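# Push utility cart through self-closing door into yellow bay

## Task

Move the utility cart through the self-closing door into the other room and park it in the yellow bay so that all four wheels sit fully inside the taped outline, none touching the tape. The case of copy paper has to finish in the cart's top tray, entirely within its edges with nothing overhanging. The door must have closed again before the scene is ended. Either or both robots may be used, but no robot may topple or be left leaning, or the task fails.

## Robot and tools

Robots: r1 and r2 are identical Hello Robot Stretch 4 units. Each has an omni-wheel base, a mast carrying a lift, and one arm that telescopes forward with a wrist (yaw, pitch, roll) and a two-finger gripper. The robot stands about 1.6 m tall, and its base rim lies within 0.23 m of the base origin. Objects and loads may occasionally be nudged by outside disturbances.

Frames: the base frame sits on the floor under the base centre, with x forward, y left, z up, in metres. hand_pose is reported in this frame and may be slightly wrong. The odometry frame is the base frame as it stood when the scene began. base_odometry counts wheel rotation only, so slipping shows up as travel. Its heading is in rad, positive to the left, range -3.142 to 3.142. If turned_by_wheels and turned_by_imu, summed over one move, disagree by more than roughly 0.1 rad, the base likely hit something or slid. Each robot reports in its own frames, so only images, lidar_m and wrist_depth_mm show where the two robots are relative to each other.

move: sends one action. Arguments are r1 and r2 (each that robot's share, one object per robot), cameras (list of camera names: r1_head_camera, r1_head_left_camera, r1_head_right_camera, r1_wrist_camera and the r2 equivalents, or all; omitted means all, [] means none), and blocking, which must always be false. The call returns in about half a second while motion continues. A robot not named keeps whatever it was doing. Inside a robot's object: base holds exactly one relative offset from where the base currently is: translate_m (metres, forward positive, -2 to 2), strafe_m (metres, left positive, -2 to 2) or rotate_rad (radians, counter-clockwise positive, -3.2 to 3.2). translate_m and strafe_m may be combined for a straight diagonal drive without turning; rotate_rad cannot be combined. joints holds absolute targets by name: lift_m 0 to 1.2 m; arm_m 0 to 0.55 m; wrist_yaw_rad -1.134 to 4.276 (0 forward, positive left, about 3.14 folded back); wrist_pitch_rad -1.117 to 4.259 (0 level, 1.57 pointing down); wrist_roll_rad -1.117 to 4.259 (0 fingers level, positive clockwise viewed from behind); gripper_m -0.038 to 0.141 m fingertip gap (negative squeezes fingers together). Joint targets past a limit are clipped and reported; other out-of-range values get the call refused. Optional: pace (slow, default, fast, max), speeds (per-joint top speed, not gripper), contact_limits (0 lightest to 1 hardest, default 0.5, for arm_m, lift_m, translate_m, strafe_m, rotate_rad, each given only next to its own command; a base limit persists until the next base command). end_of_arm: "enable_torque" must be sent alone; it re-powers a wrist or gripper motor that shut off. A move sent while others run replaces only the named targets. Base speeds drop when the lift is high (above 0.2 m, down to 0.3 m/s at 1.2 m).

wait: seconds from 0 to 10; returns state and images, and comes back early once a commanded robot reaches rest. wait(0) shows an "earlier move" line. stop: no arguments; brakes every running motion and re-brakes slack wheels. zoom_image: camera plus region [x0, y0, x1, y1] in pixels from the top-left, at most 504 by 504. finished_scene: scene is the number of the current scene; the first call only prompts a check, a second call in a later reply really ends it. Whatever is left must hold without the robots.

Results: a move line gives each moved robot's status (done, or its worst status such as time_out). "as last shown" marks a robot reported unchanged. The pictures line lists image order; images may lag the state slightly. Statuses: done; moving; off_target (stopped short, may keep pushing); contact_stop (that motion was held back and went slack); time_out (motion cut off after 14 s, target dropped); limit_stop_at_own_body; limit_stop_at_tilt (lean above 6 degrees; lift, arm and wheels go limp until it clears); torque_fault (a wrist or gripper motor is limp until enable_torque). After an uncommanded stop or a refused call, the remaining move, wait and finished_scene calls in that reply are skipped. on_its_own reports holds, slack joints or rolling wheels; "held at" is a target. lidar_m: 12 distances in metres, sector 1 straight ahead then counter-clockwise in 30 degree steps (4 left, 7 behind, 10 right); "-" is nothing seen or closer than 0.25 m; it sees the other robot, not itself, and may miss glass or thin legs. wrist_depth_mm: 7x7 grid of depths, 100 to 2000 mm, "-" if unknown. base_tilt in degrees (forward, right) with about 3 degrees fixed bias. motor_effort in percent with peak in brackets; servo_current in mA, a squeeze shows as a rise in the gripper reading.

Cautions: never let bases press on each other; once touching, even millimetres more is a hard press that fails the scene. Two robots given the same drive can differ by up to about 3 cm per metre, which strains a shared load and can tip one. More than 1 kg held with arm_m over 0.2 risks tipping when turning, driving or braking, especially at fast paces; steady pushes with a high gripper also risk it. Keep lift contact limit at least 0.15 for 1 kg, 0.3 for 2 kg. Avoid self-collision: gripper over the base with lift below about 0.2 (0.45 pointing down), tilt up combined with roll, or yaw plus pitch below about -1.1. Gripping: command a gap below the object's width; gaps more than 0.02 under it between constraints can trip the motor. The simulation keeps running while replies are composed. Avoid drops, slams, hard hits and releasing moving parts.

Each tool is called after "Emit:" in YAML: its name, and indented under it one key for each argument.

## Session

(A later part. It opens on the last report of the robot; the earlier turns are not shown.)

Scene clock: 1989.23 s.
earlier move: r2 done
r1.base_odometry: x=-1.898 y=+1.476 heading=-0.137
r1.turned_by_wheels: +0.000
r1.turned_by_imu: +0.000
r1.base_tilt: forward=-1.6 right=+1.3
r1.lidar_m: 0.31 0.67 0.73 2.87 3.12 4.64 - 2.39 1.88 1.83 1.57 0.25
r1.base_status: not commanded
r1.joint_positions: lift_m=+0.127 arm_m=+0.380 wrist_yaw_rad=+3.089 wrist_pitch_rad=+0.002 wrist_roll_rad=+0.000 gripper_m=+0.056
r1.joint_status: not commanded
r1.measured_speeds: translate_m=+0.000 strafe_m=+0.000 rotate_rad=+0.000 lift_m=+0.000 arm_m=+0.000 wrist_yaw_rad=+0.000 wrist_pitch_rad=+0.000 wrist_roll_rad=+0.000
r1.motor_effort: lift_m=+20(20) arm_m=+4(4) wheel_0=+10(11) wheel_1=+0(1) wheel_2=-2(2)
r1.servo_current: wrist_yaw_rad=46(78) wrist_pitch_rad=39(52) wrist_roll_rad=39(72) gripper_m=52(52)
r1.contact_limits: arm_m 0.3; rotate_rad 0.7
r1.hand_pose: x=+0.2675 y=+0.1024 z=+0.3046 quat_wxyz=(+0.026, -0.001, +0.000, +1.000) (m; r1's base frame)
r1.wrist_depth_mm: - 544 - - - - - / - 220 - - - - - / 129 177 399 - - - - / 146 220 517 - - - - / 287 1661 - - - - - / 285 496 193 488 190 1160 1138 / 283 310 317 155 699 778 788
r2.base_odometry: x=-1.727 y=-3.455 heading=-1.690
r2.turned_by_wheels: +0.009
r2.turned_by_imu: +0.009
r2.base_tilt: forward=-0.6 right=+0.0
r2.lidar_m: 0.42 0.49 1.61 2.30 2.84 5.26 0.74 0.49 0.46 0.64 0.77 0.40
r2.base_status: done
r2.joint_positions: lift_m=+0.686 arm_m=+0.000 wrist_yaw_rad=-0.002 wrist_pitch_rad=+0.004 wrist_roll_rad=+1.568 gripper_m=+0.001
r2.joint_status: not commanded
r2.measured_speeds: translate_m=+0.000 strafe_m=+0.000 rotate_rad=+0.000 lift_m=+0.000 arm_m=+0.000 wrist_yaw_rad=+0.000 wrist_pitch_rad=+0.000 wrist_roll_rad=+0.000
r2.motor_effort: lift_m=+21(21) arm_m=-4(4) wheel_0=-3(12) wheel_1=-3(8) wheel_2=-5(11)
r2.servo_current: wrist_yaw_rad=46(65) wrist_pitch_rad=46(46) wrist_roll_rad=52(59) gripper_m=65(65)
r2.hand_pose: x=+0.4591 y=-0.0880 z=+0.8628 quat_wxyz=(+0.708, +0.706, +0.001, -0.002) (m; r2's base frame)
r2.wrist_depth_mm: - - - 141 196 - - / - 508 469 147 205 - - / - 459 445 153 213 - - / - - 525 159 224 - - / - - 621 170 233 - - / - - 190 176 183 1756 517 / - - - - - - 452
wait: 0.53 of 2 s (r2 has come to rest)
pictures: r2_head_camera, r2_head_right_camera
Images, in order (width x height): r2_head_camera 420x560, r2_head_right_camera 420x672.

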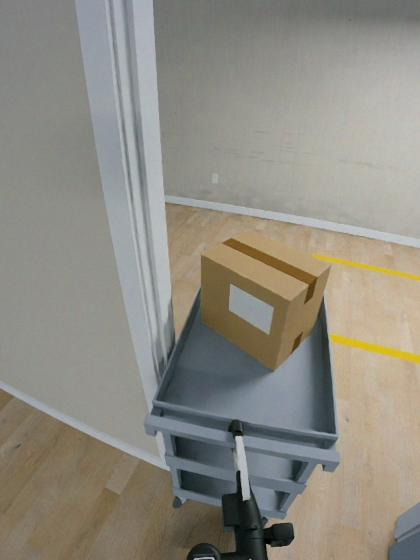

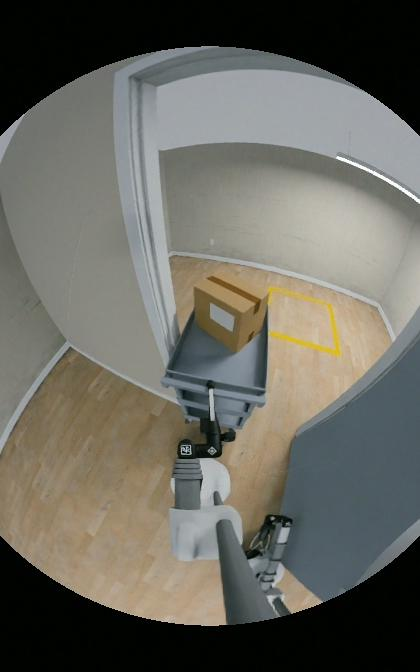

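Emit:
move:
  r2: {"base": {"translate_m": 0.24, "strafe_m": -0.069}, "pace": "slow"}
  blocking: false
  cameras: []

Emit:
wait:
  seconds: 5
  cameras: ["r2_head_camera", "r2_head_left_camera"]

Scene clock: 2011.47 s.
move: r2 moving
r1.base_odometry: x=-1.898 y=+1.476 heading=-0.137
r1.turned_by_wheels: +0.000
r1.turned_by_imu: +0.000
r1.base_tilt: forward=-1.6 right=+1.2
r1.lidar_m: 0.32 0.67 0.74 2.87 3.10 4.67 - 2.39 1.89 1.84 1.56 0.25
r1.base_status: not commanded
r1.joint_positions: lift_m=+0.127 arm_m=+0.380 wrist_yaw_rad=+3.089 wrist_pitch_rad=+0.002 wrist_roll_rad=+0.000 gripper_m=+0.056
r1.joint_status: not commanded
r1.measured_speeds: translate_m=+0.000 strafe_m=+0.000 rotate_rad=+0.000 lift_m=+0.000 arm_m=+0.000 wrist_yaw_rad=+0.000 wrist_pitch_rad=+0.000 wrist_roll_rad=+0.000
r1.motor_effort: lift_m=+20(20) arm_m=+4(4) wheel_0=+10(10) wheel_1=+1(1) wheel_2=-2(2)
r1.servo_current: wrist_yaw_rad=59(72) wrist_pitch_rad=52(52) wrist_roll_rad=52(65) gripper_m=46(46)
r1.contact_limits: arm_m 0.3; rotate_rad 0.7
r1.hand_pose: x=+0.2675 y=+0.1024 z=+0.3046 quat_wxyz=(+0.026, -0.001, +0.000, +1.000) (m; r1's base frame)
r1.wrist_depth_mm: - 539 - - - - - / - 220 - - - - - / 129 177 399 - - - - / 146 220 517 - - - - / 286 1756 - - - - - / 285 492 193 488 191 1138 1118 / 283 310 319 155 699 778 809
r2.base_odometry: x=-1.732 y=-3.467 heading=-1.690
r2.turned_by_wheels: +0.000
r2.turned_by_imu: +0.000
r2.base_tilt: forward=-0.7 right=+0.0
r2.lidar_m: 0.41 0.47 1.56 2.30 2.87 5.26 0.75 0.50 0.48 0.66 0.80 0.41
r2.base_status: translate_m moving; strafe_m moving
r2.joint_positions: lift_m=+0.686 arm_m=+0.000 wrist_yaw_rad=-0.002 wrist_pitch_rad=+0.004 wrist_roll_rad=+1.568 gripper_m=+0.001
r2.joint_status: not commanded
r2.measured_speeds: translate_m=+0.048 strafe_m=-0.014 rotate_rad=-0.001 lift_m=+0.000 arm_m=+0.000 wrist_yaw_rad=+0.000 wrist_pitch_rad=+0.000 wrist_roll_rad=+0.000
r2.motor_effort: lift_m=+21(21) arm_m=-4(4) wheel_0=+5(11) wheel_1=+5(7) wheel_2=-12(12)
r2.servo_current: wrist_yaw_rad=39(59) wrist_pitch_rad=46(46) wrist_roll_rad=46(59) gripper_m=65(65)
r2.hand_pose: x=+0.4591 y=-0.0880 z=+0.8628 quat_wxyz=(+0.708, +0.706, +0.001, -0.002) (m; r2's base frame)
r2.wrist_depth_mm: - - - 143 198 - - / - - 477 149 206 - - / - 455 442 154 215 - - / - - 512 161 224 820 - / - - 615 170 234 - - / - - 190 175 183 1708 521 / - 549 - - - - 455
pictures: none
No camera images: "cameras" was empty.

Scene clock: 2014.70 s.
earlier move: r2 done
r1.base_odometry: x=-1.898 y=+1.476 heading=-0.137
r1.turned_by_wheels: +0.000
r1.turned_by_imu: +0.000
r1.base_tilt: forward=-1.6 right=+1.2
r1.lidar_m: 0.32 0.89 1.97 2.88 3.09 4.69 - 2.38 1.89 1.83 1.58 0.25
r1.base_status: not commanded
r1.joint_positions: lift_m=+0.127 arm_m=+0.380 wrist_yaw_rad=+3.089 wrist_pitch_rad=+0.002 wrist_roll_rad=+0.000 gripper_m=+0.056
r1.joint_status: not commanded
r1.measured_speeds: translate_m=+0.000 strafe_m=+0.000 rotate_rad=+0.000 lift_m=+0.000 arm_m=+0.000 wrist_yaw_rad=+0.000 wrist_pitch_rad=+0.000 wrist_roll_rad=+0.000
r1.motor_effort: lift_m=+20(20) arm_m=+4(4) wheel_0=+10(11) wheel_1=+1(1) wheel_2=-2(2)
r1.servo_current: wrist_yaw_rad=46(72) wrist_pitch_rad=46(52) wrist_roll_rad=65(72) gripper_m=46(52)
r1.contact_limits: arm_m 0.3; rotate_rad 0.7
r1.hand_pose: x=+0.2675 y=+0.1024 z=+0.3046 quat_wxyz=(+0.026, -0.001, +0.000, +1.000) (m; r1's base frame)
r1.wrist_depth_mm: - 544 - - - - - / - 220 - - - - - / 129 177 404 - - - - / 146 220 521 - - - - / 285 1756 - - - - - / 285 496 193 488 191 1160 1138 / 283 309 317 156 715 778 798
r2.base_odometry: x=-1.824 y=-3.685 heading=-1.690
r2.turned_by_wheels: +0.000
r2.turned_by_imu: +0.000
r2.base_tilt: forward=-0.6 right=+0.1
r2.lidar_m: 0.41 0.43 0.91 2.24 2.86 5.50 0.90 0.62 0.64 0.65 3.28 0.41
r2.base_status: done
r2.joint_positions: lift_m=+0.686 arm_m=+0.000 wrist_yaw_rad=-0.002 wrist_pitch_rad=+0.004 wrist_roll_rad=+1.568 gripper_m=+0.001
r2.joint_status: not commanded
r2.measured_speeds: translate_m=+0.000 strafe_m=+0.000 rotate_rad=+0.000 lift_m=+0.000 arm_m=+0.000 wrist_yaw_rad=+0.000 wrist_pitch_rad=+0.000 wrist_roll_rad=+0.000
r2.motor_effort: lift_m=+21(21) arm_m=-3(4) wheel_0=+3(11) wheel_1=+4(7) wheel_2=-8(13)
r2.servo_current: wrist_yaw_rad=52(65) wrist_pitch_rad=39(52) wrist_roll_rad=52(65) gripper_m=59(72)
r2.hand_pose: x=+0.4591 y=-0.0880 z=+0.8628 quat_wxyz=(+0.708, +0.706, +0.001, -0.002) (m; r2's base frame)
r2.wrist_depth_mm: - - - 147 202 - - / - - 488 152 210 - - / - 452 445 156 217 - - / - - 508 164 225 831 - / - - 603 170 235 - - / - - 190 177 183 1708 - / - - - - - 1576 484
wait: 3.23 of 5 s (r2 has come to rest)
pictures: r2_head_camera, r2_head_left_camera
Images, in order (width x height): r2_head_camera 420x560, r2_head_left_camera 420x672.

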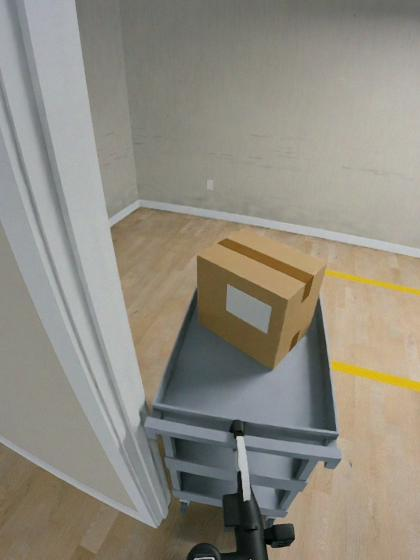

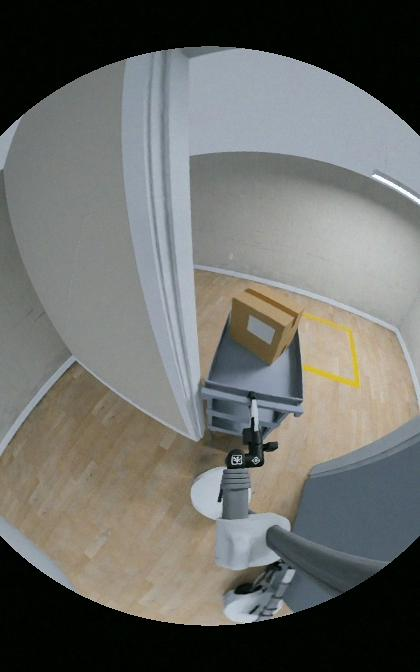

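Emit:
zoom_image:
  camera: "r2_head_camera"
  region: [60, 340, 260, 560]

Emit:
zoom_image:
  camera: "r2_head_left_camera"
  region: [120, 330, 330, 540]

Scaled by 2.291 from the camera's 420x560 image, which has a finer 1200x1600 frame.

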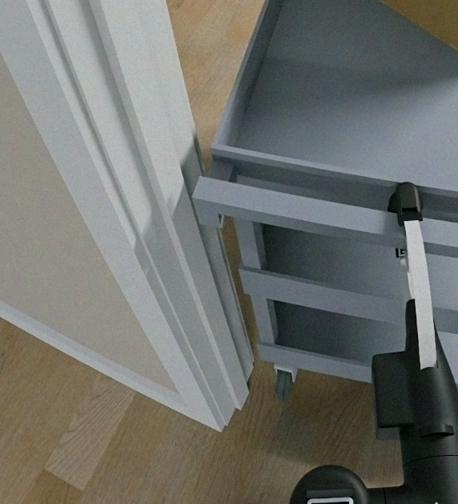

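Scaled by 2.400 from the camera's 420x672 image, which has a finer 600x960 frame.

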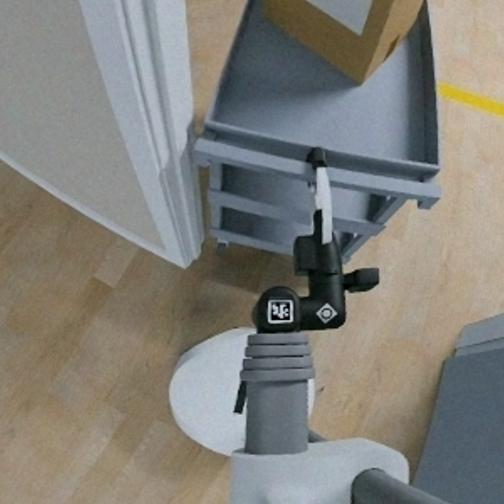

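Emit:
move:
  r2: {"base": {"translate_m": 0.206, "strafe_m": -0.077}, "pace": "slow"}
  blocking: false
  cameras: []

Emit:
wait:
  seconds: 5
  cameras: ["r2_head_camera", "r2_head_left_camera"]

Scene clock: 2042.73 s.
move: r2 moving
r1.base_odometry: x=-1.898 y=+1.476 heading=-0.137
r1.turned_by_wheels: +0.000
r1.turned_by_imu: +0.000
r1.base_tilt: forward=-1.6 right=+1.3
r1.lidar_m: 0.35 0.90 1.93 2.87 3.12 4.62 - 2.40 1.90 1.83 1.56 0.25
r1.base_status: not commanded
r1.joint_positions: lift_m=+0.127 arm_m=+0.380 wrist_yaw_rad=+3.089 wrist_pitch_rad=+0.002 wrist_roll_rad=+0.000 gripper_m=+0.056
r1.joint_status: not commanded
r1.measured_speeds: translate_m=+0.000 strafe_m=+0.000 rotate_rad=+0.000 lift_m=+0.000 arm_m=+0.000 wrist_yaw_rad=+0.000 wrist_pitch_rad=+0.000 wrist_roll_rad=+0.000
r1.motor_effort: lift_m=+20(20) arm_m=+4(4) wheel_0=+10(10) wheel_1=+1(1) wheel_2=-2(2)
r1.servo_current: wrist_yaw_rad=26(59) wrist_pitch_rad=46(46) wrist_roll_rad=39(65) gripper_m=39(46)
r1.contact_limits: arm_m 0.3; rotate_rad 0.7
r1.hand_pose: x=+0.2675 y=+0.1024 z=+0.3046 quat_wxyz=(+0.026, -0.001, +0.000, +1.000) (m; r1's base frame)
r1.wrist_depth_mm: - 539 - - - - - / - 220 - - - - - / 129 178 399 - - - - / 146 220 517 - - - - / 287 1708 - - - - - / 285 492 193 488 190 1138 1160 / 283 310 317 156 699 768 809
r2.base_odometry: x=-1.831 y=-3.697 heading=-1.690
r2.turned_by_wheels: +0.000
r2.turned_by_imu: +0.001
r2.base_tilt: forward=-0.7 right=+0.0
r2.lidar_m: 0.42 0.46 0.87 2.24 2.89 5.52 0.84 0.62 0.63 0.62 3.27 0.40
r2.base_status: translate_m moving; strafe_m moving
r2.joint_positions: lift_m=+0.686 arm_m=+0.000 wrist_yaw_rad=-0.002 wrist_pitch_rad=+0.004 wrist_roll_rad=+1.568 gripper_m=+0.001
r2.joint_status: not commanded
r2.measured_speeds: translate_m=+0.048 strafe_m=-0.018 rotate_rad=+0.000 lift_m=+0.000 arm_m=+0.000 wrist_yaw_rad=+0.000 wrist_pitch_rad=+0.000 wrist_roll_rad=+0.000
r2.motor_effort: lift_m=+21(21) arm_m=-3(4) wheel_0=+8(9) wheel_1=+6(6) wheel_2=-13(14)
r2.servo_current: wrist_yaw_rad=39(52) wrist_pitch_rad=46(46) wrist_roll_rad=46(52) gripper_m=65(65)
r2.hand_pose: x=+0.4591 y=-0.0880 z=+0.8628 quat_wxyz=(+0.708, +0.706, +0.001, -0.002) (m; r2's base frame)
r2.wrist_depth_mm: - - - 146 202 - - / - - 496 152 209 - - / - 449 442 156 217 - - / - - 504 163 224 820 - / - - 597 170 234 - - / - - 188 177 183 1708 - / - - - - - 1576 480
pictures: none
No camera images: "cameras" was empty.

Scene clock: 2045.63 s.
earlier move: r2 done
r1.base_odometry: x=-1.898 y=+1.476 heading=-0.137
r1.turned_by_wheels: +0.000
r1.turned_by_imu: +0.000
r1.base_tilt: forward=-1.6 right=+1.3
r1.lidar_m: 0.28 1.08 1.97 2.88 3.10 4.67 - 2.42 1.87 1.84 1.56 0.25
r1.base_status: not commanded
r1.joint_positions: lift_m=+0.127 arm_m=+0.380 wrist_yaw_rad=+3.089 wrist_pitch_rad=+0.002 wrist_roll_rad=+0.000 gripper_m=+0.056
r1.joint_status: not commanded
r1.measured_speeds: translate_m=+0.000 strafe_m=+0.000 rotate_rad=+0.000 lift_m=+0.000 arm_m=+0.000 wrist_yaw_rad=+0.000 wrist_pitch_rad=+0.000 wrist_roll_rad=+0.000
r1.motor_effort: lift_m=+20(20) arm_m=+4(4) wheel_0=+10(11) wheel_1=+1(1) wheel_2=-2(2)
r1.servo_current: wrist_yaw_rad=39(65) wrist_pitch_rad=46(52) wrist_roll_rad=52(65) gripper_m=46(52)
r1.contact_limits: arm_m 0.3; rotate_rad 0.7
r1.hand_pose: x=+0.2675 y=+0.1024 z=+0.3046 quat_wxyz=(+0.026, -0.001, +0.000, +1.000) (m; r1's base frame)
r1.wrist_depth_mm: - 539 - - - - - / - 220 - - - - - / 129 178 402 - - - - / 147 220 517 - - - - / 289 1756 - - - - - / 285 492 193 484 191 1160 1118 / 282 312 319 156 715 768 809
r2.base_odometry: x=-1.925 y=-3.880 heading=-1.689
r2.turned_by_wheels: +0.000
r2.turned_by_imu: +0.001
r2.base_tilt: forward=-0.7 right=+0.1
r2.lidar_m: 0.42 0.34 0.32 2.25 2.86 5.69 0.84 0.72 0.62 0.68 3.29 0.42
r2.base_status: done
r2.joint_positions: lift_m=+0.686 arm_m=+0.000 wrist_yaw_rad=+0.000 wrist_pitch_rad=+0.004 wrist_roll_rad=+1.568 gripper_m=+0.001
r2.joint_status: not commanded
r2.measured_speeds: translate_m=+0.000 strafe_m=+0.000 rotate_rad=+0.000 lift_m=+0.000 arm_m=+0.000 wrist_yaw_rad=+0.000 wrist_pitch_rad=+0.000 wrist_roll_rad=+0.000
r2.motor_effort: lift_m=+21(22) arm_m=-3(4) wheel_0=+7(12) wheel_1=+4(8) wheel_2=-5(14)
r2.servo_current: wrist_yaw_rad=52(59) wrist_pitch_rad=39(52) wrist_roll_rad=52(59) gripper_m=59(72)
r2.hand_pose: x=+0.4593 y=-0.0874 z=+0.8628 quat_wxyz=(+0.708, +0.706, +0.001, -0.001) (m; r2's base frame)
r2.wrist_depth_mm: - - - 149 204 - - / - - 508 154 211 - - / - 459 449 158 219 820 - / - - 504 164 225 831 - / - - 585 172 234 - - / - - 189 177 183 1756 - / - - - - - 1576 480
wait: 2.90 of 5 s (r2 has come to rest)
pictures: r2_head_camera, r2_head_left_camera
Images, in order (width x height): r2_head_camera 420x560, r2_head_left_camera 420x672.

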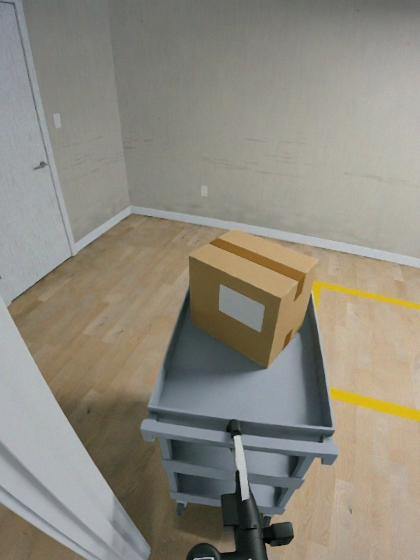

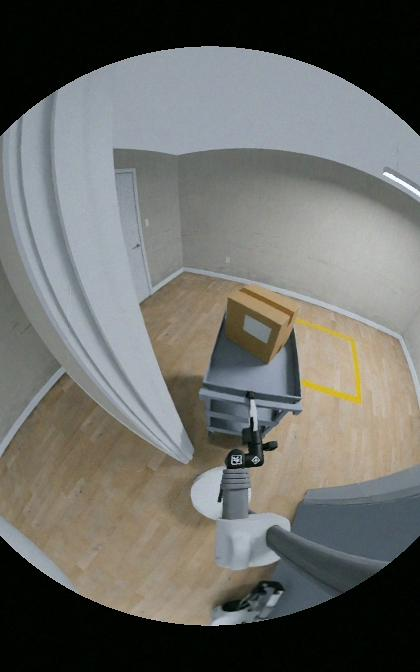

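Emit:
move:
  r2: {"base": {"strafe_m": -0.05, "translate_m": -0.008}, "pace": "slow"}
  blocking: false
  cameras: []

Emit:
wait:
  seconds: 2
  cameras: []

Emit:
move:
  r2: {"base": {"rotate_rad": 0.1}, "pace": "slow"}
  blocking: false
  cameras: []

Emit:
wait:
  seconds: 2
  cameras: []

Emit:
move:
  r2: {"base": {"strafe_m": -0.05, "translate_m": -0.01}, "pace": "slow"}
  blocking: false
  cameras: []

Emit:
wait:
  seconds: 2
  cameras: []

Emit:
move:
  r2: {"base": {"rotate_rad": 0.1}, "pace": "slow"}
  blocking: false
  cameras: []

Emit:
wait:
  seconds: 2
  cameras: ["r2_head_camera", "r2_head_left_camera"]

Scene clock: 2133.50 s.
move: r2 moving
r1.base_odometry: x=-1.898 y=+1.476 heading=-0.137
r1.turned_by_wheels: +0.000
r1.turned_by_imu: +0.000
r1.base_tilt: forward=-1.6 right=+1.2
r1.lidar_m: 0.32 1.06 1.96 2.86 3.08 4.65 - 2.38 1.87 1.84 1.54 0.25
r1.base_status: not commanded
r1.joint_positions: lift_m=+0.127 arm_m=+0.380 wrist_yaw_rad=+3.089 wrist_pitch_rad=+0.002 wrist_roll_rad=+0.000 gripper_m=+0.056
r1.joint_status: not commanded
r1.measured_speeds: translate_m=+0.000 strafe_m=+0.000 rotate_rad=+0.000 lift_m=+0.000 arm_m=+0.000 wrist_yaw_rad=+0.000 wrist_pitch_rad=+0.000 wrist_roll_rad=+0.000
r1.motor_effort: lift_m=+20(20) arm_m=+4(4) wheel_0=+10(10) wheel_1=+1(1) wheel_2=-2(2)
r1.servo_current: wrist_yaw_rad=59(65) wrist_pitch_rad=46(52) wrist_roll_rad=65(85) gripper_m=46(46)
r1.contact_limits: arm_m 0.3; rotate_rad 0.7
r1.hand_pose: x=+0.2675 y=+0.1024 z=+0.3046 quat_wxyz=(+0.026, -0.001, +0.000, +1.000) (m; r1's base frame)
r1.wrist_depth_mm: - 539 - - - - - / - 220 - - - - - / 129 177 399 - - - - / 146 220 512 - - - - / 287 1708 - - - - - / 286 496 193 484 190 1160 1138 / 282 310 317 155 699 768 809
r2.base_odometry: x=-1.938 y=-3.877 heading=-1.688
r2.turned_by_wheels: +0.001
r2.turned_by_imu: +0.001
r2.base_tilt: forward=-0.7 right=+0.1
r2.lidar_m: 0.41 0.35 0.36 2.25 2.87 5.73 0.82 0.73 0.62 0.66 3.27 0.42
r2.base_status: translate_m moving; strafe_m moving
r2.joint_positions: lift_m=+0.686 arm_m=+0.000 wrist_yaw_rad=+0.002 wrist_pitch_rad=+0.004 wrist_roll_rad=+1.568 gripper_m=+0.001
r2.joint_status: not commanded
r2.measured_speeds: translate_m=-0.009 strafe_m=-0.050 rotate_rad=+0.000 lift_m=+0.000 arm_m=+0.000 wrist_yaw_rad=+0.000 wrist_pitch_rad=+0.000 wrist_roll_rad=+0.000
r2.motor_effort: lift_m=+21(21) arm_m=-3(4) wheel_0=+9(13) wheel_1=-7(8) wheel_2=+9(9)
r2.servo_current: wrist_yaw_rad=46(52) wrist_pitch_rad=39(52) wrist_roll_rad=39(52) gripper_m=72(72)
r2.hand_pose: x=+0.4595 y=-0.0868 z=+0.8628 quat_wxyz=(+0.708, +0.706, +0.002, -0.001) (m; r2's base frame)
r2.wrist_depth_mm: - - - 150 206 - - / - - 521 155 213 - - / - 459 449 159 220 809 - / - - 500 165 226 842 - / - - 580 172 235 - - / - - 189 177 182 1708 - / - - - - - 1576 480
pictures: none
No camera images: "cameras" was empty.

Scene clock: 2134.67 s.
earlier move: r2 done
r1.base_odometry: x=-1.898 y=+1.476 heading=-0.137
r1.turned_by_wheels: +0.000
r1.turned_by_imu: +0.000
r1.base_tilt: forward=-1.6 right=+1.3
r1.lidar_m: 0.28 1.06 1.95 2.87 3.12 4.68 - 2.41 1.88 1.82 1.55 0.25
r1.base_status: not commanded
r1.joint_positions: lift_m=+0.127 arm_m=+0.380 wrist_yaw_rad=+3.089 wrist_pitch_rad=+0.002 wrist_roll_rad=+0.000 gripper_m=+0.056
r1.joint_status: not commanded
r1.measured_speeds: translate_m=+0.000 strafe_m=+0.000 rotate_rad=+0.000 lift_m=+0.000 arm_m=+0.000 wrist_yaw_rad=+0.000 wrist_pitch_rad=+0.000 wrist_roll_rad=+0.000
r1.motor_effort: lift_m=+20(20) arm_m=+4(4) wheel_0=+10(10) wheel_1=+1(1) wheel_2=-2(2)
r1.servo_current: wrist_yaw_rad=46(65) wrist_pitch_rad=39(52) wrist_roll_rad=59(85) gripper_m=52(52)
r1.contact_limits: arm_m 0.3; rotate_rad 0.7
r1.hand_pose: x=+0.2675 y=+0.1024 z=+0.3046 quat_wxyz=(+0.026, -0.001, +0.000, +1.000) (m; r1's base frame)
r1.wrist_depth_mm: - 544 - - - - - / - 220 - - - - - / 129 177 399 - - - - / 146 220 517 - - - - / 286 1708 - - - - - / 286 488 193 488 190 1160 1118 / 283 310 317 156 691 768 798
r2.base_odometry: x=-1.974 y=-3.867 heading=-1.688
r2.turned_by_wheels: +0.000
r2.turned_by_imu: +0.000
r2.base_tilt: forward=-0.7 right=+0.0
r2.lidar_m: 0.41 0.40 0.36 2.28 2.91 5.72 0.75 0.68 0.59 0.62 3.26 0.44
r2.base_status: done
r2.joint_positions: lift_m=+0.686 arm_m=+0.000 wrist_yaw_rad=+0.002 wrist_pitch_rad=+0.004 wrist_roll_rad=+1.568 gripper_m=+0.001
r2.joint_status: not commanded
r2.measured_speeds: translate_m=+0.000 strafe_m=+0.000 rotate_rad=+0.000 lift_m=+0.000 arm_m=+0.000 wrist_yaw_rad=+0.000 wrist_pitch_rad=+0.000 wrist_roll_rad=+0.000
r2.motor_effort: lift_m=+21(21) arm_m=-4(4) wheel_0=+6(13) wheel_1=-4(8) wheel_2=+7(10)
r2.servo_current: wrist_yaw_rad=39(52) wrist_pitch_rad=39(52) wrist_roll_rad=39(59) gripper_m=65(72)
r2.hand_pose: x=+0.4595 y=-0.0868 z=+0.8628 quat_wxyz=(+0.708, +0.706, +0.002, -0.001) (m; r2's base frame)
r2.wrist_depth_mm: - - - 159 217 1808 - / - - 585 162 220 778 - / - 500 452 166 225 820 - / - - 488 229 231 842 - / - - 554 174 236 866 - / - - 190 178 184 - - / - - - - - 1618 500
wait: 1.17 of 2 s (r2 has come to rest)
pictures: none
No camera images: "cameras" was empty.

Scene clock: 2135.17 s.
move: r2 moving
r1.base_odometry: x=-1.898 y=+1.476 heading=-0.137
r1.turned_by_wheels: +0.000
r1.turned_by_imu: +0.000
r1.base_tilt: forward=-1.6 right=+1.3
r1.lidar_m: 0.30 1.07 1.93 2.87 3.12 4.68 - 2.41 1.88 1.84 1.58 0.25
r1.base_status: not commanded
r1.joint_positions: lift_m=+0.127 arm_m=+0.380 wrist_yaw_rad=+3.089 wrist_pitch_rad=+0.002 wrist_roll_rad=+0.000 gripper_m=+0.056
r1.joint_status: not commanded
r1.measured_speeds: translate_m=+0.000 strafe_m=+0.000 rotate_rad=+0.000 lift_m=+0.000 arm_m=+0.000 wrist_yaw_rad=+0.000 wrist_pitch_rad=+0.000 wrist_roll_rad=+0.000
r1.motor_effort: lift_m=+20(20) arm_m=+4(4) wheel_0=+10(10) wheel_1=+0(1) wheel_2=-2(2)
r1.servo_current: wrist_yaw_rad=65(65) wrist_pitch_rad=39(46) wrist_roll_rad=46(52) gripper_m=39(46)
r1.contact_limits: arm_m 0.3; rotate_rad 0.7
r1.hand_pose: x=+0.2675 y=+0.1024 z=+0.3046 quat_wxyz=(+0.026, -0.001, +0.000, +1.000) (m; r1's base frame)
r1.wrist_depth_mm: - 544 - - - - - / - 220 - - - - - / 129 177 399 - - - - / 147 220 517 - - - - / 289 1708 - - - - - / 285 492 193 484 190 1138 1118 / 283 309 317 154 691 768 798
r2.base_odometry: x=-1.974 y=-3.867 heading=-1.598
r2.turned_by_wheels: +0.090
r2.turned_by_imu: +0.088
r2.base_tilt: forward=-0.7 right=+0.1
r2.lidar_m: 0.43 0.37 0.37 2.33 3.15 5.72 0.75 0.65 0.57 0.66 3.17 0.43
r2.base_status: rotate_rad moving
r2.joint_positions: lift_m=+0.686 arm_m=+0.000 wrist_yaw_rad=-0.004 wrist_pitch_rad=+0.004 wrist_roll_rad=+1.568 gripper_m=+0.001
r2.joint_status: not commanded
r2.measured_speeds: translate_m=+0.002 strafe_m=+0.003 rotate_rad=+0.155 lift_m=+0.000 arm_m=+0.000 wrist_yaw_rad=+0.006 wrist_pitch_rad=+0.000 wrist_roll_rad=+0.000
r2.motor_effort: lift_m=+21(21) arm_m=-3(4) wheel_0=-8(12) wheel_1=-5(9) wheel_2=-8(11)
r2.servo_current: wrist_yaw_rad=52(59) wrist_pitch_rad=39(46) wrist_roll_rad=46(59) gripper_m=59(65)
r2.hand_pose: x=+0.4589 y=-0.0886 z=+0.8628 quat_wxyz=(+0.708, +0.706, +0.000, -0.003) (m; r2's base frame)
r2.wrist_depth_mm: - - - 144 199 - - / - - 480 150 207 - - / - 452 449 155 215 - - / - - 521 161 224 809 - / - - 609 170 235 - - / - - 190 176 183 1708 521 / - - - - - 1576 477
pictures: none
No camera images: "cameras" was empty.

Scene clock: 2135.70 s.
earlier move: r2 done
r1.base_odometry: x=-1.898 y=+1.476 heading=-0.137
r1.turned_by_wheels: +0.000
r1.turned_by_imu: +0.000
r1.base_tilt: forward=-1.6 right=+1.3
r1.lidar_m: 0.30 1.05 1.92 2.88 3.12 4.66 - 2.39 1.89 1.84 1.57 0.25
r1.base_status: not commanded
r1.joint_positions: lift_m=+0.127 arm_m=+0.380 wrist_yaw_rad=+3.089 wrist_pitch_rad=+0.002 wrist_roll_rad=+0.000 gripper_m=+0.056
r1.joint_status: not commanded
r1.measured_speeds: translate_m=+0.000 strafe_m=+0.000 rotate_rad=+0.000 lift_m=+0.000 arm_m=+0.000 wrist_yaw_rad=+0.000 wrist_pitch_rad=+0.000 wrist_roll_rad=+0.000
r1.motor_effort: lift_m=+20(20) arm_m=+4(4) wheel_0=+9(10) wheel_1=+1(1) wheel_2=-2(2)
r1.servo_current: wrist_yaw_rad=52(65) wrist_pitch_rad=52(52) wrist_roll_rad=52(59) gripper_m=39(46)
r1.contact_limits: arm_m 0.3; rotate_rad 0.7
r1.hand_pose: x=+0.2675 y=+0.1024 z=+0.3046 quat_wxyz=(+0.026, -0.001, +0.000, +1.000) (m; r1's base frame)
r1.wrist_depth_mm: - 549 - - - - - / - 220 - - - - - / 129 177 399 - - - - / 146 220 512 - - - - / 287 1756 - - - - - / 285 496 193 488 190 1160 1118 / 282 309 317 155 707 778 820
r2.base_odometry: x=-1.974 y=-3.867 heading=-1.589
r2.turned_by_wheels: +0.009
r2.turned_by_imu: +0.009
r2.base_tilt: forward=-0.7 right=+0.1
r2.lidar_m: 0.42 0.38 0.36 2.33 3.19 5.72 0.74 0.65 0.59 0.66 3.17 0.41
r2.base_status: done
r2.joint_positions: lift_m=+0.686 arm_m=+0.000 wrist_yaw_rad=-0.002 wrist_pitch_rad=+0.004 wrist_roll_rad=+1.568 gripper_m=+0.001
r2.joint_status: not commanded
r2.measured_speeds: translate_m=+0.000 strafe_m=+0.000 rotate_rad=+0.000 lift_m=+0.000 arm_m=+0.000 wrist_yaw_rad=+0.000 wrist_pitch_rad=+0.000 wrist_roll_rad=+0.000
r2.motor_effort: lift_m=+21(21) arm_m=-4(4) wheel_0=-2(12) wheel_1=-4(9) wheel_2=-4(11)
r2.servo_current: wrist_yaw_rad=46(59) wrist_pitch_rad=46(46) wrist_roll_rad=46(65) gripper_m=59(65)
r2.hand_pose: x=+0.4591 y=-0.0880 z=+0.8628 quat_wxyz=(+0.708, +0.706, +0.001, -0.002) (m; r2's base frame)
r2.wrist_depth_mm: - - 569 140 194 - - / - 500 462 146 204 - - / - 455 449 152 212 - - / - - 521 159 222 - - / - - 634 170 233 - - / - - 189 176 183 1708 - / - - - - - 1576 466
wait: 0.53 of 2 s (r2 has come to rest)
pictures: none
No camera images: "cameras" was empty.

Scene clock: 2136.20 s.
move: r2 moving
r1.base_odometry: x=-1.898 y=+1.476 heading=-0.137
r1.turned_by_wheels: +0.000
r1.turned_by_imu: +0.000
r1.base_tilt: forward=-1.6 right=+1.3
r1.lidar_m: 0.31 1.06 1.92 2.84 3.12 4.66 - 2.43 1.88 1.85 1.54 0.25
r1.base_status: not commanded
r1.joint_positions: lift_m=+0.127 arm_m=+0.380 wrist_yaw_rad=+3.089 wrist_pitch_rad=+0.002 wrist_roll_rad=+0.000 gripper_m=+0.056
r1.joint_status: not commanded
r1.measured_speeds: translate_m=+0.000 strafe_m=+0.000 rotate_rad=+0.000 lift_m=+0.000 arm_m=+0.000 wrist_yaw_rad=+0.000 wrist_pitch_rad=+0.000 wrist_roll_rad=+0.000
r1.motor_effort: lift_m=+20(20) arm_m=+4(4) wheel_0=+10(10) wheel_1=+1(1) wheel_2=-2(2)
r1.servo_current: wrist_yaw_rad=39(65) wrist_pitch_rad=39(46) wrist_roll_rad=59(59) gripper_m=46(46)
r1.contact_limits: arm_m 0.3; rotate_rad 0.7
r1.hand_pose: x=+0.2675 y=+0.1024 z=+0.3046 quat_wxyz=(+0.026, -0.001, +0.000, +1.000) (m; r1's base frame)
r1.wrist_depth_mm: - 544 - - - - - / - 220 - - - - - / 129 178 399 - - - - / 147 220 512 - - - - / 286 1661 - - - - - / 285 496 193 488 190 1160 1118 / 283 312 317 155 707 778 809
r2.base_odometry: x=-1.986 y=-3.864 heading=-1.588
r2.turned_by_wheels: +0.001
r2.turned_by_imu: +0.001
r2.base_tilt: forward=-0.6 right=+0.1
r2.lidar_m: 0.43 0.39 0.39 2.37 3.21 5.73 0.71 0.64 0.56 0.62 3.13 0.41
r2.base_status: translate_m moving; strafe_m moving
r2.joint_positions: lift_m=+0.686 arm_m=+0.000 wrist_yaw_rad=+0.001 wrist_pitch_rad=+0.004 wrist_roll_rad=+1.568 gripper_m=+0.001
r2.joint_status: not commanded
r2.measured_speeds: translate_m=-0.010 strafe_m=-0.050 rotate_rad=-0.003 lift_m=+0.000 arm_m=+0.000 wrist_yaw_rad=+0.003 wrist_pitch_rad=+0.000 wrist_roll_rad=+0.000
r2.motor_effort: lift_m=+21(21) arm_m=-4(4) wheel_0=+12(12) wheel_1=-6(9) wheel_2=+8(10)
r2.servo_current: wrist_yaw_rad=46(52) wrist_pitch_rad=46(52) wrist_roll_rad=46(52) gripper_m=59(65)
r2.hand_pose: x=+0.4594 y=-0.0870 z=+0.8628 quat_wxyz=(+0.708, +0.706, +0.002, -0.001) (m; r2's base frame)
r2.wrist_depth_mm: - - 564 140 194 - - / - 500 462 146 203 - - / - 455 449 151 211 - - / - - 525 158 221 - - / - - 627 169 233 - - / - - 188 177 182 1708 - / - - - - - 1576 469
pictures: none
No camera images: "cameras" was empty.

Scene clock: 2137.37 s.
earlier move: r2 done
r1.base_odometry: x=-1.898 y=+1.476 heading=-0.137
r1.turned_by_wheels: +0.000
r1.turned_by_imu: +0.000
r1.base_tilt: forward=-1.6 right=+1.3
r1.lidar_m: 0.31 1.04 1.91 2.86 3.13 4.61 - 2.38 1.89 1.82 1.55 0.25
r1.base_status: not commanded
r1.joint_positions: lift_m=+0.127 arm_m=+0.380 wrist_yaw_rad=+3.089 wrist_pitch_rad=+0.002 wrist_roll_rad=+0.000 gripper_m=+0.056
r1.joint_status: not commanded
r1.measured_speeds: translate_m=+0.000 strafe_m=+0.000 rotate_rad=+0.000 lift_m=+0.000 arm_m=+0.000 wrist_yaw_rad=+0.000 wrist_pitch_rad=+0.000 wrist_roll_rad=+0.000
r1.motor_effort: lift_m=+20(20) arm_m=+4(4) wheel_0=+10(11) wheel_1=+1(1) wheel_2=-2(2)
r1.servo_current: wrist_yaw_rad=78(78) wrist_pitch_rad=46(46) wrist_roll_rad=52(59) gripper_m=39(52)
r1.contact_limits: arm_m 0.3; rotate_rad 0.7
r1.hand_pose: x=+0.2675 y=+0.1024 z=+0.3046 quat_wxyz=(+0.026, -0.001, +0.000, +1.000) (m; r1's base frame)
r1.wrist_depth_mm: - 539 - - - - - / - 220 - - - - - / 129 178 399 - - - - / 146 220 512 - - - - / 289 1661 - - - - - / 285 492 193 488 191 1160 1118 / 283 310 319 155 699 778 809
r2.base_odometry: x=-2.023 y=-3.856 heading=-1.589
r2.turned_by_wheels: +0.000
r2.turned_by_imu: +0.000
r2.base_tilt: forward=-0.6 right=+0.0
r2.lidar_m: 0.42 0.43 0.41 2.38 3.21 5.75 0.70 0.61 0.53 0.57 3.14 0.42
r2.base_status: done
r2.joint_positions: lift_m=+0.686 arm_m=+0.000 wrist_yaw_rad=+0.002 wrist_pitch_rad=+0.004 wrist_roll_rad=+1.568 gripper_m=+0.001
r2.joint_status: not commanded
r2.measured_speeds: translate_m=+0.000 strafe_m=+0.000 rotate_rad=+0.000 lift_m=+0.000 arm_m=+0.000 wrist_yaw_rad=+0.000 wrist_pitch_rad=+0.000 wrist_roll_rad=+0.000
r2.motor_effort: lift_m=+21(22) arm_m=-3(4) wheel_0=+5(12) wheel_1=-3(9) wheel_2=+7(10)
r2.servo_current: wrist_yaw_rad=39(59) wrist_pitch_rad=39(52) wrist_roll_rad=52(59) gripper_m=65(65)
r2.hand_pose: x=+0.4594 y=-0.0870 z=+0.8628 quat_wxyz=(+0.708, +0.706, +0.002, -0.001) (m; r2's base frame)
r2.wrist_depth_mm: - - - 148 204 732 - / - - 508 153 211 - - / - 462 445 158 219 820 - / - - 508 165 227 842 - / - - 585 171 235 - - / - - 189 177 183 1708 - / - - - - - 1576 484
wait: 1.17 of 2 s (r2 has come to rest)
pictures: none
No camera images: "cameras" was empty.

Scene clock: 2137.87 s.
move: r2 moving
r1.base_odometry: x=-1.898 y=+1.476 heading=-0.137
r1.turned_by_wheels: +0.000
r1.turned_by_imu: +0.000
r1.base_tilt: forward=-1.6 right=+1.3
r1.lidar_m: 0.33 1.04 1.92 2.88 3.10 4.64 - 2.37 1.87 1.83 1.56 0.25
r1.base_status: not commanded
r1.joint_positions: lift_m=+0.127 arm_m=+0.380 wrist_yaw_rad=+3.089 wrist_pitch_rad=+0.002 wrist_roll_rad=+0.000 gripper_m=+0.056
r1.joint_status: not commanded
r1.measured_speeds: translate_m=+0.000 strafe_m=+0.000 rotate_rad=+0.000 lift_m=+0.000 arm_m=+0.000 wrist_yaw_rad=+0.000 wrist_pitch_rad=+0.000 wrist_roll_rad=+0.000
r1.motor_effort: lift_m=+20(20) arm_m=+4(4) wheel_0=+10(10) wheel_1=+1(1) wheel_2=-2(2)
r1.servo_current: wrist_yaw_rad=65(78) wrist_pitch_rad=46(46) wrist_roll_rad=59(59) gripper_m=46(46)
r1.contact_limits: arm_m 0.3; rotate_rad 0.7
r1.hand_pose: x=+0.2675 y=+0.1024 z=+0.3046 quat_wxyz=(+0.026, -0.001, +0.000, +1.000) (m; r1's base frame)
r1.wrist_depth_mm: - 544 - - - - - / - 220 - - - - - / 129 177 399 - - - - / 147 220 512 - - - - / 287 1708 - - - - - / 285 496 193 488 190 1138 1118 / 283 310 319 156 691 768 798
r2.base_odometry: x=-2.023 y=-3.856 heading=-1.498
r2.turned_by_wheels: +0.090
r2.turned_by_imu: +0.088
r2.base_tilt: forward=-0.6 right=+0.1
r2.lidar_m: 0.41 0.41 0.40 2.47 3.58 1.23 0.71 0.57 0.53 2.60 3.07 0.40
r2.base_status: rotate_rad moving
r2.joint_positions: lift_m=+0.686 arm_m=+0.000 wrist_yaw_rad=-0.004 wrist_pitch_rad=+0.004 wrist_roll_rad=+1.568 gripper_m=+0.001
r2.joint_status: not commanded
r2.measured_speeds: translate_m=+0.000 strafe_m=+0.002 rotate_rad=+0.152 lift_m=+0.000 arm_m=+0.000 wrist_yaw_rad=+0.022 wrist_pitch_rad=+0.000 wrist_roll_rad=+0.000
r2.motor_effort: lift_m=+21(21) arm_m=-4(4) wheel_0=-4(14) wheel_1=-4(9) wheel_2=-8(10)
r2.servo_current: wrist_yaw_rad=52(52) wrist_pitch_rad=46(46) wrist_roll_rad=46(59) gripper_m=59(65)
r2.hand_pose: x=+0.4590 y=-0.0885 z=+0.8628 quat_wxyz=(+0.708, +0.706, +0.000, -0.003) (m; r2's base frame)
r2.wrist_depth_mm: - - 517 134 189 - - / - 452 430 141 198 750 - / - 469 452 149 209 - - / - - 535 157 220 - - / - - - 168 233 - - / - - 190 175 183 1756 496 / - - - - - 1618 1182
pictures: none
No camera images: "cameras" was empty.

Scene clock: 2138.33 s.
earlier move: r2 done
r1.base_odometry: x=-1.898 y=+1.476 heading=-0.137
r1.turned_by_wheels: +0.000
r1.turned_by_imu: +0.000
r1.base_tilt: forward=-1.6 right=+1.3
r1.lidar_m: 0.31 1.07 1.95 2.87 3.11 4.69 - 2.40 1.90 1.84 1.54 0.25
r1.base_status: not commanded
r1.joint_positions: lift_m=+0.127 arm_m=+0.380 wrist_yaw_rad=+3.089 wrist_pitch_rad=+0.002 wrist_roll_rad=+0.000 gripper_m=+0.056
r1.joint_status: not commanded
r1.measured_speeds: translate_m=+0.000 strafe_m=+0.000 rotate_rad=+0.000 lift_m=+0.000 arm_m=+0.000 wrist_yaw_rad=+0.000 wrist_pitch_rad=+0.000 wrist_roll_rad=+0.000
r1.motor_effort: lift_m=+20(20) arm_m=+4(4) wheel_0=+10(10) wheel_1=+1(1) wheel_2=-2(2)
r1.servo_current: wrist_yaw_rad=46(78) wrist_pitch_rad=46(52) wrist_roll_rad=65(65) gripper_m=39(46)
r1.contact_limits: arm_m 0.3; rotate_rad 0.7
r1.hand_pose: x=+0.2675 y=+0.1024 z=+0.3046 quat_wxyz=(+0.026, -0.001, +0.000, +1.000) (m; r1's base frame)
r1.wrist_depth_mm: - 544 - - - - - / - 220 - - - - - / 129 178 399 - - - - / 146 220 517 - - - - / 287 1708 - - - - - / 286 492 193 492 191 1160 1118 / 283 310 319 155 699 778 809
r2.base_odometry: x=-2.023 y=-3.856 heading=-1.490
r2.turned_by_wheels: +0.009
r2.turned_by_imu: +0.009
r2.base_tilt: forward=-0.7 right=+0.0
r2.lidar_m: 0.42 0.40 0.45 2.45 3.63 1.20 0.73 0.57 0.52 2.65 3.06 0.41
r2.base_status: done
r2.joint_positions: lift_m=+0.686 arm_m=+0.000 wrist_yaw_rad=-0.001 wrist_pitch_rad=+0.004 wrist_roll_rad=+1.568 gripper_m=+0.001
r2.joint_status: not commanded
r2.measured_speeds: translate_m=+0.000 strafe_m=+0.000 rotate_rad=+0.000 lift_m=+0.000 arm_m=+0.000 wrist_yaw_rad=+0.000 wrist_pitch_rad=+0.000 wrist_roll_rad=+0.000
r2.motor_effort: lift_m=+21(21) arm_m=-3(4) wheel_0=-1(14) wheel_1=-4(9) wheel_2=-7(10)
r2.servo_current: wrist_yaw_rad=39(59) wrist_pitch_rad=46(46) wrist_roll_rad=39(65) gripper_m=59(65)
r2.hand_pose: x=+0.4592 y=-0.0878 z=+0.8628 quat_wxyz=(+0.708, +0.706, +0.001, -0.002) (m; r2's base frame)
r2.wrist_depth_mm: - - 484 - 183 - - / - 427 418 135 193 - - / - 477 462 143 207 - - / - - 559 153 218 - - / - - - 166 232 - - / - - 190 173 184 1576 508 / - - - - - 1576 1229
wait: 0.47 of 2 s (r2 has come to rest)
pictures: r2_head_camera, r2_head_left_camera
Images, in order (width x height): r2_head_camera 420x560, r2_head_left_camera 420x672.

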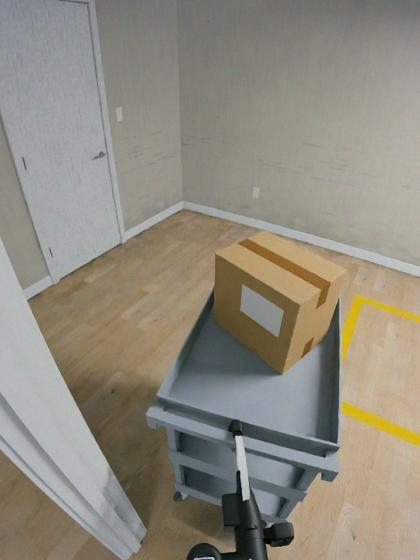

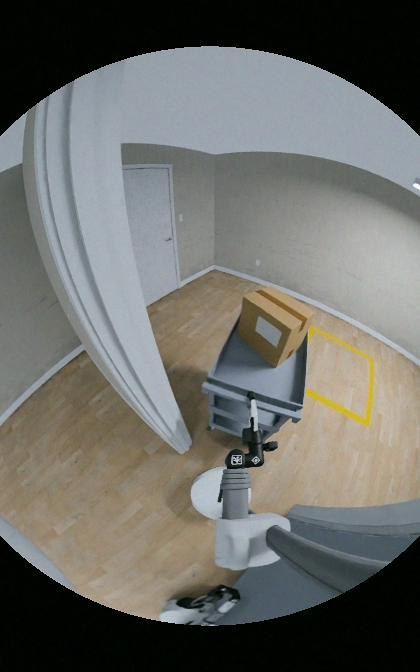

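Emit:
move:
  r2: {"base": {"translate_m": 0.236, "strafe_m": -0.081}, "pace": "slow"}
  blocking: false
  cameras: []

Emit:
wait:
  seconds: 5
  cameras: ["r2_head_camera", "r2_head_left_camera"]

Scene clock: 2151.83 s.
move: r2 moving
r1.base_odometry: x=-1.898 y=+1.476 heading=-0.137
r1.turned_by_wheels: +0.000
r1.turned_by_imu: +0.000
r1.base_tilt: forward=-1.6 right=+1.3
r1.lidar_m: 0.32 1.06 1.95 2.88 3.10 4.69 - 2.40 1.90 1.84 1.54 0.25
r1.base_status: not commanded
r1.joint_positions: lift_m=+0.127 arm_m=+0.380 wrist_yaw_rad=+3.089 wrist_pitch_rad=+0.002 wrist_roll_rad=+0.000 gripper_m=+0.056
r1.joint_status: not commanded
r1.measured_speeds: translate_m=+0.000 strafe_m=+0.000 rotate_rad=+0.000 lift_m=+0.000 arm_m=+0.000 wrist_yaw_rad=+0.000 wrist_pitch_rad=+0.000 wrist_roll_rad=+0.000
r1.motor_effort: lift_m=+20(20) arm_m=+4(4) wheel_0=+10(11) wheel_1=+0(1) wheel_2=-2(2)
r1.servo_current: wrist_yaw_rad=59(59) wrist_pitch_rad=46(46) wrist_roll_rad=39(59) gripper_m=46(46)
r1.contact_limits: arm_m 0.3; rotate_rad 0.7
r1.hand_pose: x=+0.2675 y=+0.1024 z=+0.3046 quat_wxyz=(+0.026, -0.001, +0.000, +1.000) (m; r1's base frame)
r1.wrist_depth_mm: - 539 - - - - - / - 220 - - - - - / 130 178 402 - - - - / 146 220 512 - - - - / 287 1708 - - - - - / 283 496 193 484 190 1160 1138 / 283 310 319 156 699 768 798
r2.base_odometry: x=-2.027 y=-3.869 heading=-1.490
r2.turned_by_wheels: +0.000
r2.turned_by_imu: +0.000
r2.base_tilt: forward=-0.7 right=+0.1
r2.lidar_m: 0.42 0.41 0.43 2.44 3.63 1.20 0.74 0.54 0.52 2.61 3.05 0.40
r2.base_status: translate_m moving; strafe_m moving
r2.joint_positions: lift_m=+0.686 arm_m=+0.000 wrist_yaw_rad=-0.001 wrist_pitch_rad=+0.004 wrist_roll_rad=+1.568 gripper_m=+0.001
r2.joint_status: not commanded
r2.measured_speeds: translate_m=+0.048 strafe_m=-0.017 rotate_rad=-0.001 lift_m=+0.000 arm_m=+0.000 wrist_yaw_rad=+0.000 wrist_pitch_rad=+0.000 wrist_roll_rad=+0.000
r2.motor_effort: lift_m=+21(21) arm_m=-4(4) wheel_0=+9(10) wheel_1=+5(5) wheel_2=-11(13)
r2.servo_current: wrist_yaw_rad=46(52) wrist_pitch_rad=46(52) wrist_roll_rad=52(52) gripper_m=65(65)
r2.hand_pose: x=+0.4592 y=-0.0878 z=+0.8628 quat_wxyz=(+0.708, +0.706, +0.001, -0.002) (m; r2's base frame)
r2.wrist_depth_mm: - - 500 131 185 - - / - 436 421 137 195 - - / - 477 459 146 209 - - / - - 549 154 219 - - / - - - 165 233 - - / - - 190 174 184 1618 508 / - - - - 263 1618 1182
pictures: none
No camera images: "cameras" was empty.

Scene clock: 2155.07 s.
earlier move: r2 done
r1.base_odometry: x=-1.898 y=+1.476 heading=-0.137
r1.turned_by_wheels: +0.000
r1.turned_by_imu: +0.000
r1.base_tilt: forward=-1.6 right=+1.3
r1.lidar_m: 0.30 1.31 1.93 2.88 3.11 4.66 - 2.38 1.88 1.83 1.55 0.25
r1.base_status: not commanded
r1.joint_positions: lift_m=+0.127 arm_m=+0.380 wrist_yaw_rad=+3.089 wrist_pitch_rad=+0.002 wrist_roll_rad=+0.000 gripper_m=+0.056
r1.joint_status: not commanded
r1.measured_speeds: translate_m=+0.000 strafe_m=+0.000 rotate_rad=+0.000 lift_m=+0.000 arm_m=+0.000 wrist_yaw_rad=+0.000 wrist_pitch_rad=+0.000 wrist_roll_rad=+0.000
r1.motor_effort: lift_m=+20(20) arm_m=+4(4) wheel_0=+10(11) wheel_1=+1(1) wheel_2=-2(2)
r1.servo_current: wrist_yaw_rad=52(72) wrist_pitch_rad=39(52) wrist_roll_rad=59(78) gripper_m=39(52)
r1.contact_limits: arm_m 0.3; rotate_rad 0.7
r1.hand_pose: x=+0.2675 y=+0.1024 z=+0.3046 quat_wxyz=(+0.026, -0.001, +0.000, +1.000) (m; r1's base frame)
r1.wrist_depth_mm: - 539 - - - - - / - 220 - - - - - / 129 177 399 - - - - / 146 220 512 - - - - / 289 1708 - - - - - / 285 492 193 484 191 1160 1098 / 282 309 317 155 699 778 820
r2.base_odometry: x=-2.085 y=-4.098 heading=-1.490
r2.turned_by_wheels: +0.000
r2.turned_by_imu: +0.000
r2.base_tilt: forward=-0.7 right=+0.1
r2.lidar_m: 0.44 2.28 0.33 0.35 3.50 1.44 0.86 0.63 0.64 2.69 2.82 0.39
r2.base_status: done
r2.joint_positions: lift_m=+0.686 arm_m=+0.000 wrist_yaw_rad=-0.001 wrist_pitch_rad=+0.004 wrist_roll_rad=+1.568 gripper_m=+0.001
r2.joint_status: not commanded
r2.measured_speeds: translate_m=+0.000 strafe_m=+0.000 rotate_rad=+0.000 lift_m=+0.000 arm_m=+0.000 wrist_yaw_rad=+0.000 wrist_pitch_rad=+0.000 wrist_roll_rad=+0.000
r2.motor_effort: lift_m=+21(21) arm_m=-4(4) wheel_0=+3(10) wheel_1=+4(7) wheel_2=-9(14)
r2.servo_current: wrist_yaw_rad=46(59) wrist_pitch_rad=46(52) wrist_roll_rad=33(59) gripper_m=52(72)
r2.hand_pose: x=+0.4592 y=-0.0878 z=+0.8628 quat_wxyz=(+0.708, +0.706, +0.001, -0.002) (m; r2's base frame)
r2.wrist_depth_mm: - - 473 - 181 - - / - 421 418 132 191 - - / - 500 466 141 206 - - / - - 569 153 217 - - / - - - 163 231 - - / - - 190 174 183 1618 496 / - - - - - 1661 1255
wait: 3.23 of 5 s (r2 has come to rest)
pictures: r2_head_camera, r2_head_left_camera
Images, in order (width x height): r2_head_camera 420x560, r2_head_left_camera 420x672.

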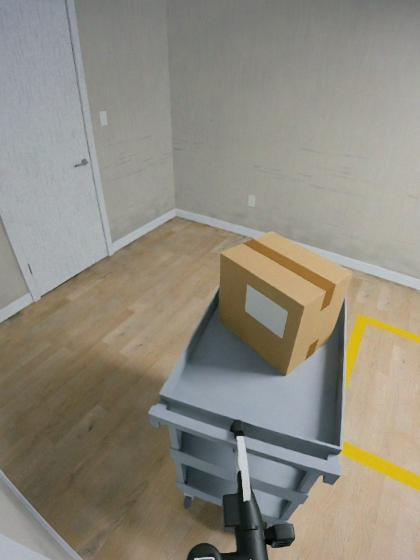

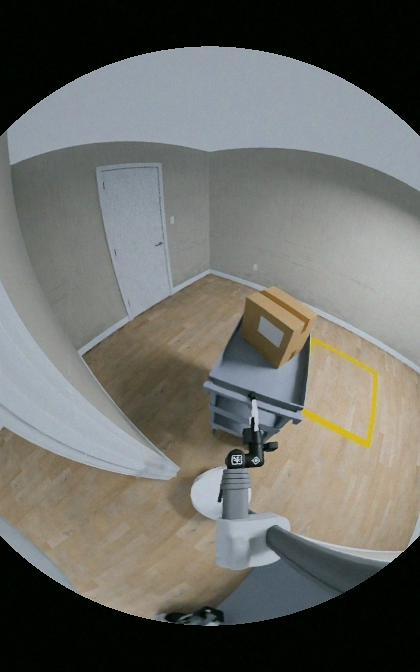

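Emit:
move:
  r2: {"base": {"translate_m": 0.233, "strafe_m": -0.09}, "pace": "slow"}
  blocking: false
  cameras: []

Emit:
wait:
  seconds: 5
  cameras: ["r2_head_camera", "r2_head_right_camera"]

Scene clock: 2224.57 s.
move: r2 moving
r1.base_odometry: x=-1.898 y=+1.476 heading=-0.137
r1.turned_by_wheels: +0.000
r1.turned_by_imu: +0.000
r1.base_tilt: forward=-1.6 right=+1.2
r1.lidar_m: 0.28 1.31 1.94 2.89 3.11 4.68 - 2.40 1.89 1.84 1.54 0.25
r1.base_status: not commanded
r1.joint_positions: lift_m=+0.127 arm_m=+0.380 wrist_yaw_rad=+3.089 wrist_pitch_rad=+0.002 wrist_roll_rad=+0.000 gripper_m=+0.056
r1.joint_status: not commanded
r1.measured_speeds: translate_m=+0.000 strafe_m=+0.000 rotate_rad=+0.000 lift_m=+0.000 arm_m=+0.000 wrist_yaw_rad=+0.000 wrist_pitch_rad=+0.000 wrist_roll_rad=+0.000
r1.motor_effort: lift_m=+20(20) arm_m=+4(4) wheel_0=+9(10) wheel_1=+1(1) wheel_2=-2(2)
r1.servo_current: wrist_yaw_rad=52(59) wrist_pitch_rad=39(46) wrist_roll_rad=46(52) gripper_m=39(46)
r1.contact_limits: arm_m 0.3; rotate_rad 0.7
r1.hand_pose: x=+0.2675 y=+0.1024 z=+0.3046 quat_wxyz=(+0.026, -0.001, +0.000, +1.000) (m; r1's base frame)
r1.wrist_depth_mm: - 544 - - - - - / - 220 - - - - - / 129 178 399 - - - - / 146 220 521 - - - - / 287 1708 - - - - - / 283 492 193 488 191 1160 1118 / 282 312 315 156 699 768 820
r2.base_odometry: x=-2.089 y=-4.110 heading=-1.490
r2.turned_by_wheels: +0.000
r2.turned_by_imu: +0.000
r2.base_tilt: forward=-0.8 right=+0.1
r2.lidar_m: 0.44 2.27 0.35 0.36 3.48 1.44 0.85 0.64 0.63 2.71 2.82 0.40
r2.base_status: translate_m moving; strafe_m moving
r2.joint_positions: lift_m=+0.686 arm_m=+0.000 wrist_yaw_rad=-0.001 wrist_pitch_rad=+0.004 wrist_roll_rad=+1.568 gripper_m=+0.001
r2.joint_status: not commanded
r2.measured_speeds: translate_m=+0.048 strafe_m=-0.019 rotate_rad=-0.002 lift_m=+0.000 arm_m=+0.000 wrist_yaw_rad=+0.000 wrist_pitch_rad=+0.000 wrist_roll_rad=+0.000
r2.motor_effort: lift_m=+21(21) arm_m=-4(4) wheel_0=+5(12) wheel_1=+4(5) wheel_2=-13(14)
r2.servo_current: wrist_yaw_rad=52(52) wrist_pitch_rad=46(46) wrist_roll_rad=46(65) gripper_m=65(65)
r2.hand_pose: x=+0.4592 y=-0.0878 z=+0.8628 quat_wxyz=(+0.708, +0.706, +0.001, -0.002) (m; r2's base frame)
r2.wrist_depth_mm: - 488 469 - 180 - - / - 415 418 131 191 - - / - 500 462 140 205 - - / - - 559 152 219 - - / - - - 163 230 1863 - / - - 189 173 184 1576 496 / - - - - - 1576 1255
pictures: none
No camera images: "cameras" was empty.

Scene clock: 2227.77 s.
earlier move: r2 done
r1.base_odometry: x=-1.898 y=+1.476 heading=-0.137
r1.turned_by_wheels: +0.000
r1.turned_by_imu: +0.000
r1.base_tilt: forward=-1.6 right=+1.3
r1.lidar_m: 0.31 1.53 1.91 2.87 3.12 4.64 - 2.37 1.90 1.84 1.58 0.25
r1.base_status: not commanded
r1.joint_positions: lift_m=+0.127 arm_m=+0.380 wrist_yaw_rad=+3.089 wrist_pitch_rad=+0.002 wrist_roll_rad=+0.000 gripper_m=+0.056
r1.joint_status: not commanded
r1.measured_speeds: translate_m=+0.000 strafe_m=+0.000 rotate_rad=+0.000 lift_m=+0.000 arm_m=+0.000 wrist_yaw_rad=+0.000 wrist_pitch_rad=+0.000 wrist_roll_rad=+0.000
r1.motor_effort: lift_m=+20(20) arm_m=+4(4) wheel_0=+10(11) wheel_1=+1(1) wheel_2=-2(2)
r1.servo_current: wrist_yaw_rad=59(65) wrist_pitch_rad=39(52) wrist_roll_rad=46(72) gripper_m=39(52)
r1.contact_limits: arm_m 0.3; rotate_rad 0.7
r1.hand_pose: x=+0.2675 y=+0.1024 z=+0.3046 quat_wxyz=(+0.026, -0.001, +0.000, +1.000) (m; r1's base frame)
r1.wrist_depth_mm: - 539 - - - - - / - 220 - - - - - / 129 178 402 - - - - / 146 220 517 - - - - / 287 1708 - - - - - / 285 492 193 484 191 1160 1118 / 283 310 319 156 699 788 809
r2.base_odometry: x=-2.156 y=-4.337 heading=-1.489
r2.turned_by_wheels: +0.001
r2.turned_by_imu: +0.001
r2.base_tilt: forward=-0.6 right=+0.1
r2.lidar_m: 0.42 2.21 0.87 0.41 0.44 1.63 0.93 0.75 1.67 2.78 2.58 0.37
r2.base_status: done
r2.joint_positions: lift_m=+0.686 arm_m=+0.000 wrist_yaw_rad=-0.001 wrist_pitch_rad=+0.004 wrist_roll_rad=+1.568 gripper_m=+0.001
r2.joint_status: not commanded
r2.measured_speeds: translate_m=+0.000 strafe_m=+0.000 rotate_rad=+0.000 lift_m=+0.000 arm_m=+0.000 wrist_yaw_rad=+0.000 wrist_pitch_rad=+0.000 wrist_roll_rad=+0.000
r2.motor_effort: lift_m=+21(21) arm_m=-4(4) wheel_0=+5(12) wheel_1=+5(7) wheel_2=-6(14)
r2.servo_current: wrist_yaw_rad=46(59) wrist_pitch_rad=46(52) wrist_roll_rad=39(65) gripper_m=59(72)
r2.hand_pose: x=+0.4592 y=-0.0878 z=+0.8628 quat_wxyz=(+0.708, +0.706, +0.001, -0.002) (m; r2's base frame)
r2.wrist_depth_mm: - 459 445 122 178 - - / - 410 410 126 186 - - / - 508 469 137 200 - - / - - 580 147 215 - - / - - - 158 230 1863 - / - - 190 172 184 1576 488 / - - - - - 1618 1255
wait: 3.20 of 5 s (r2 has come to rest)
pictures: r2_head_camera, r2_head_right_camera
Images, in order (width x height): r2_head_camera 420x560, r2_head_right_camera 420x672.

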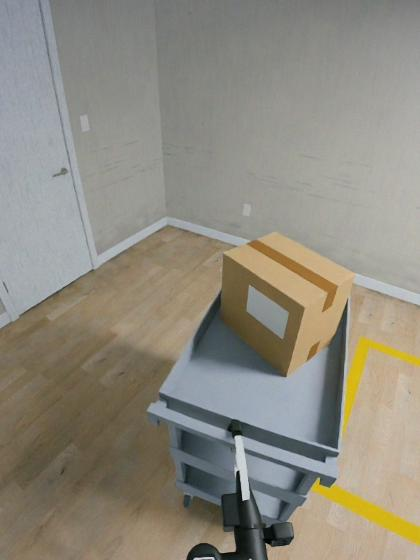

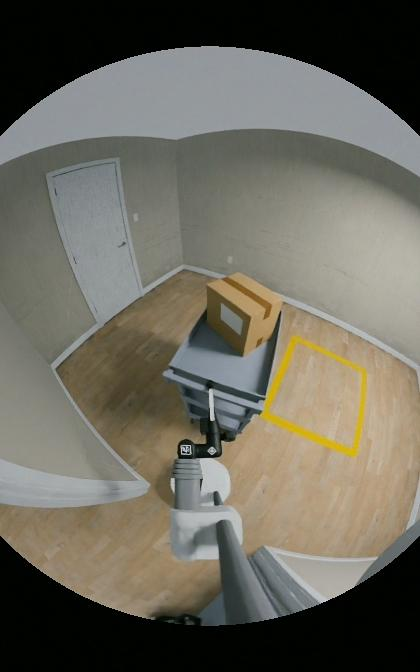

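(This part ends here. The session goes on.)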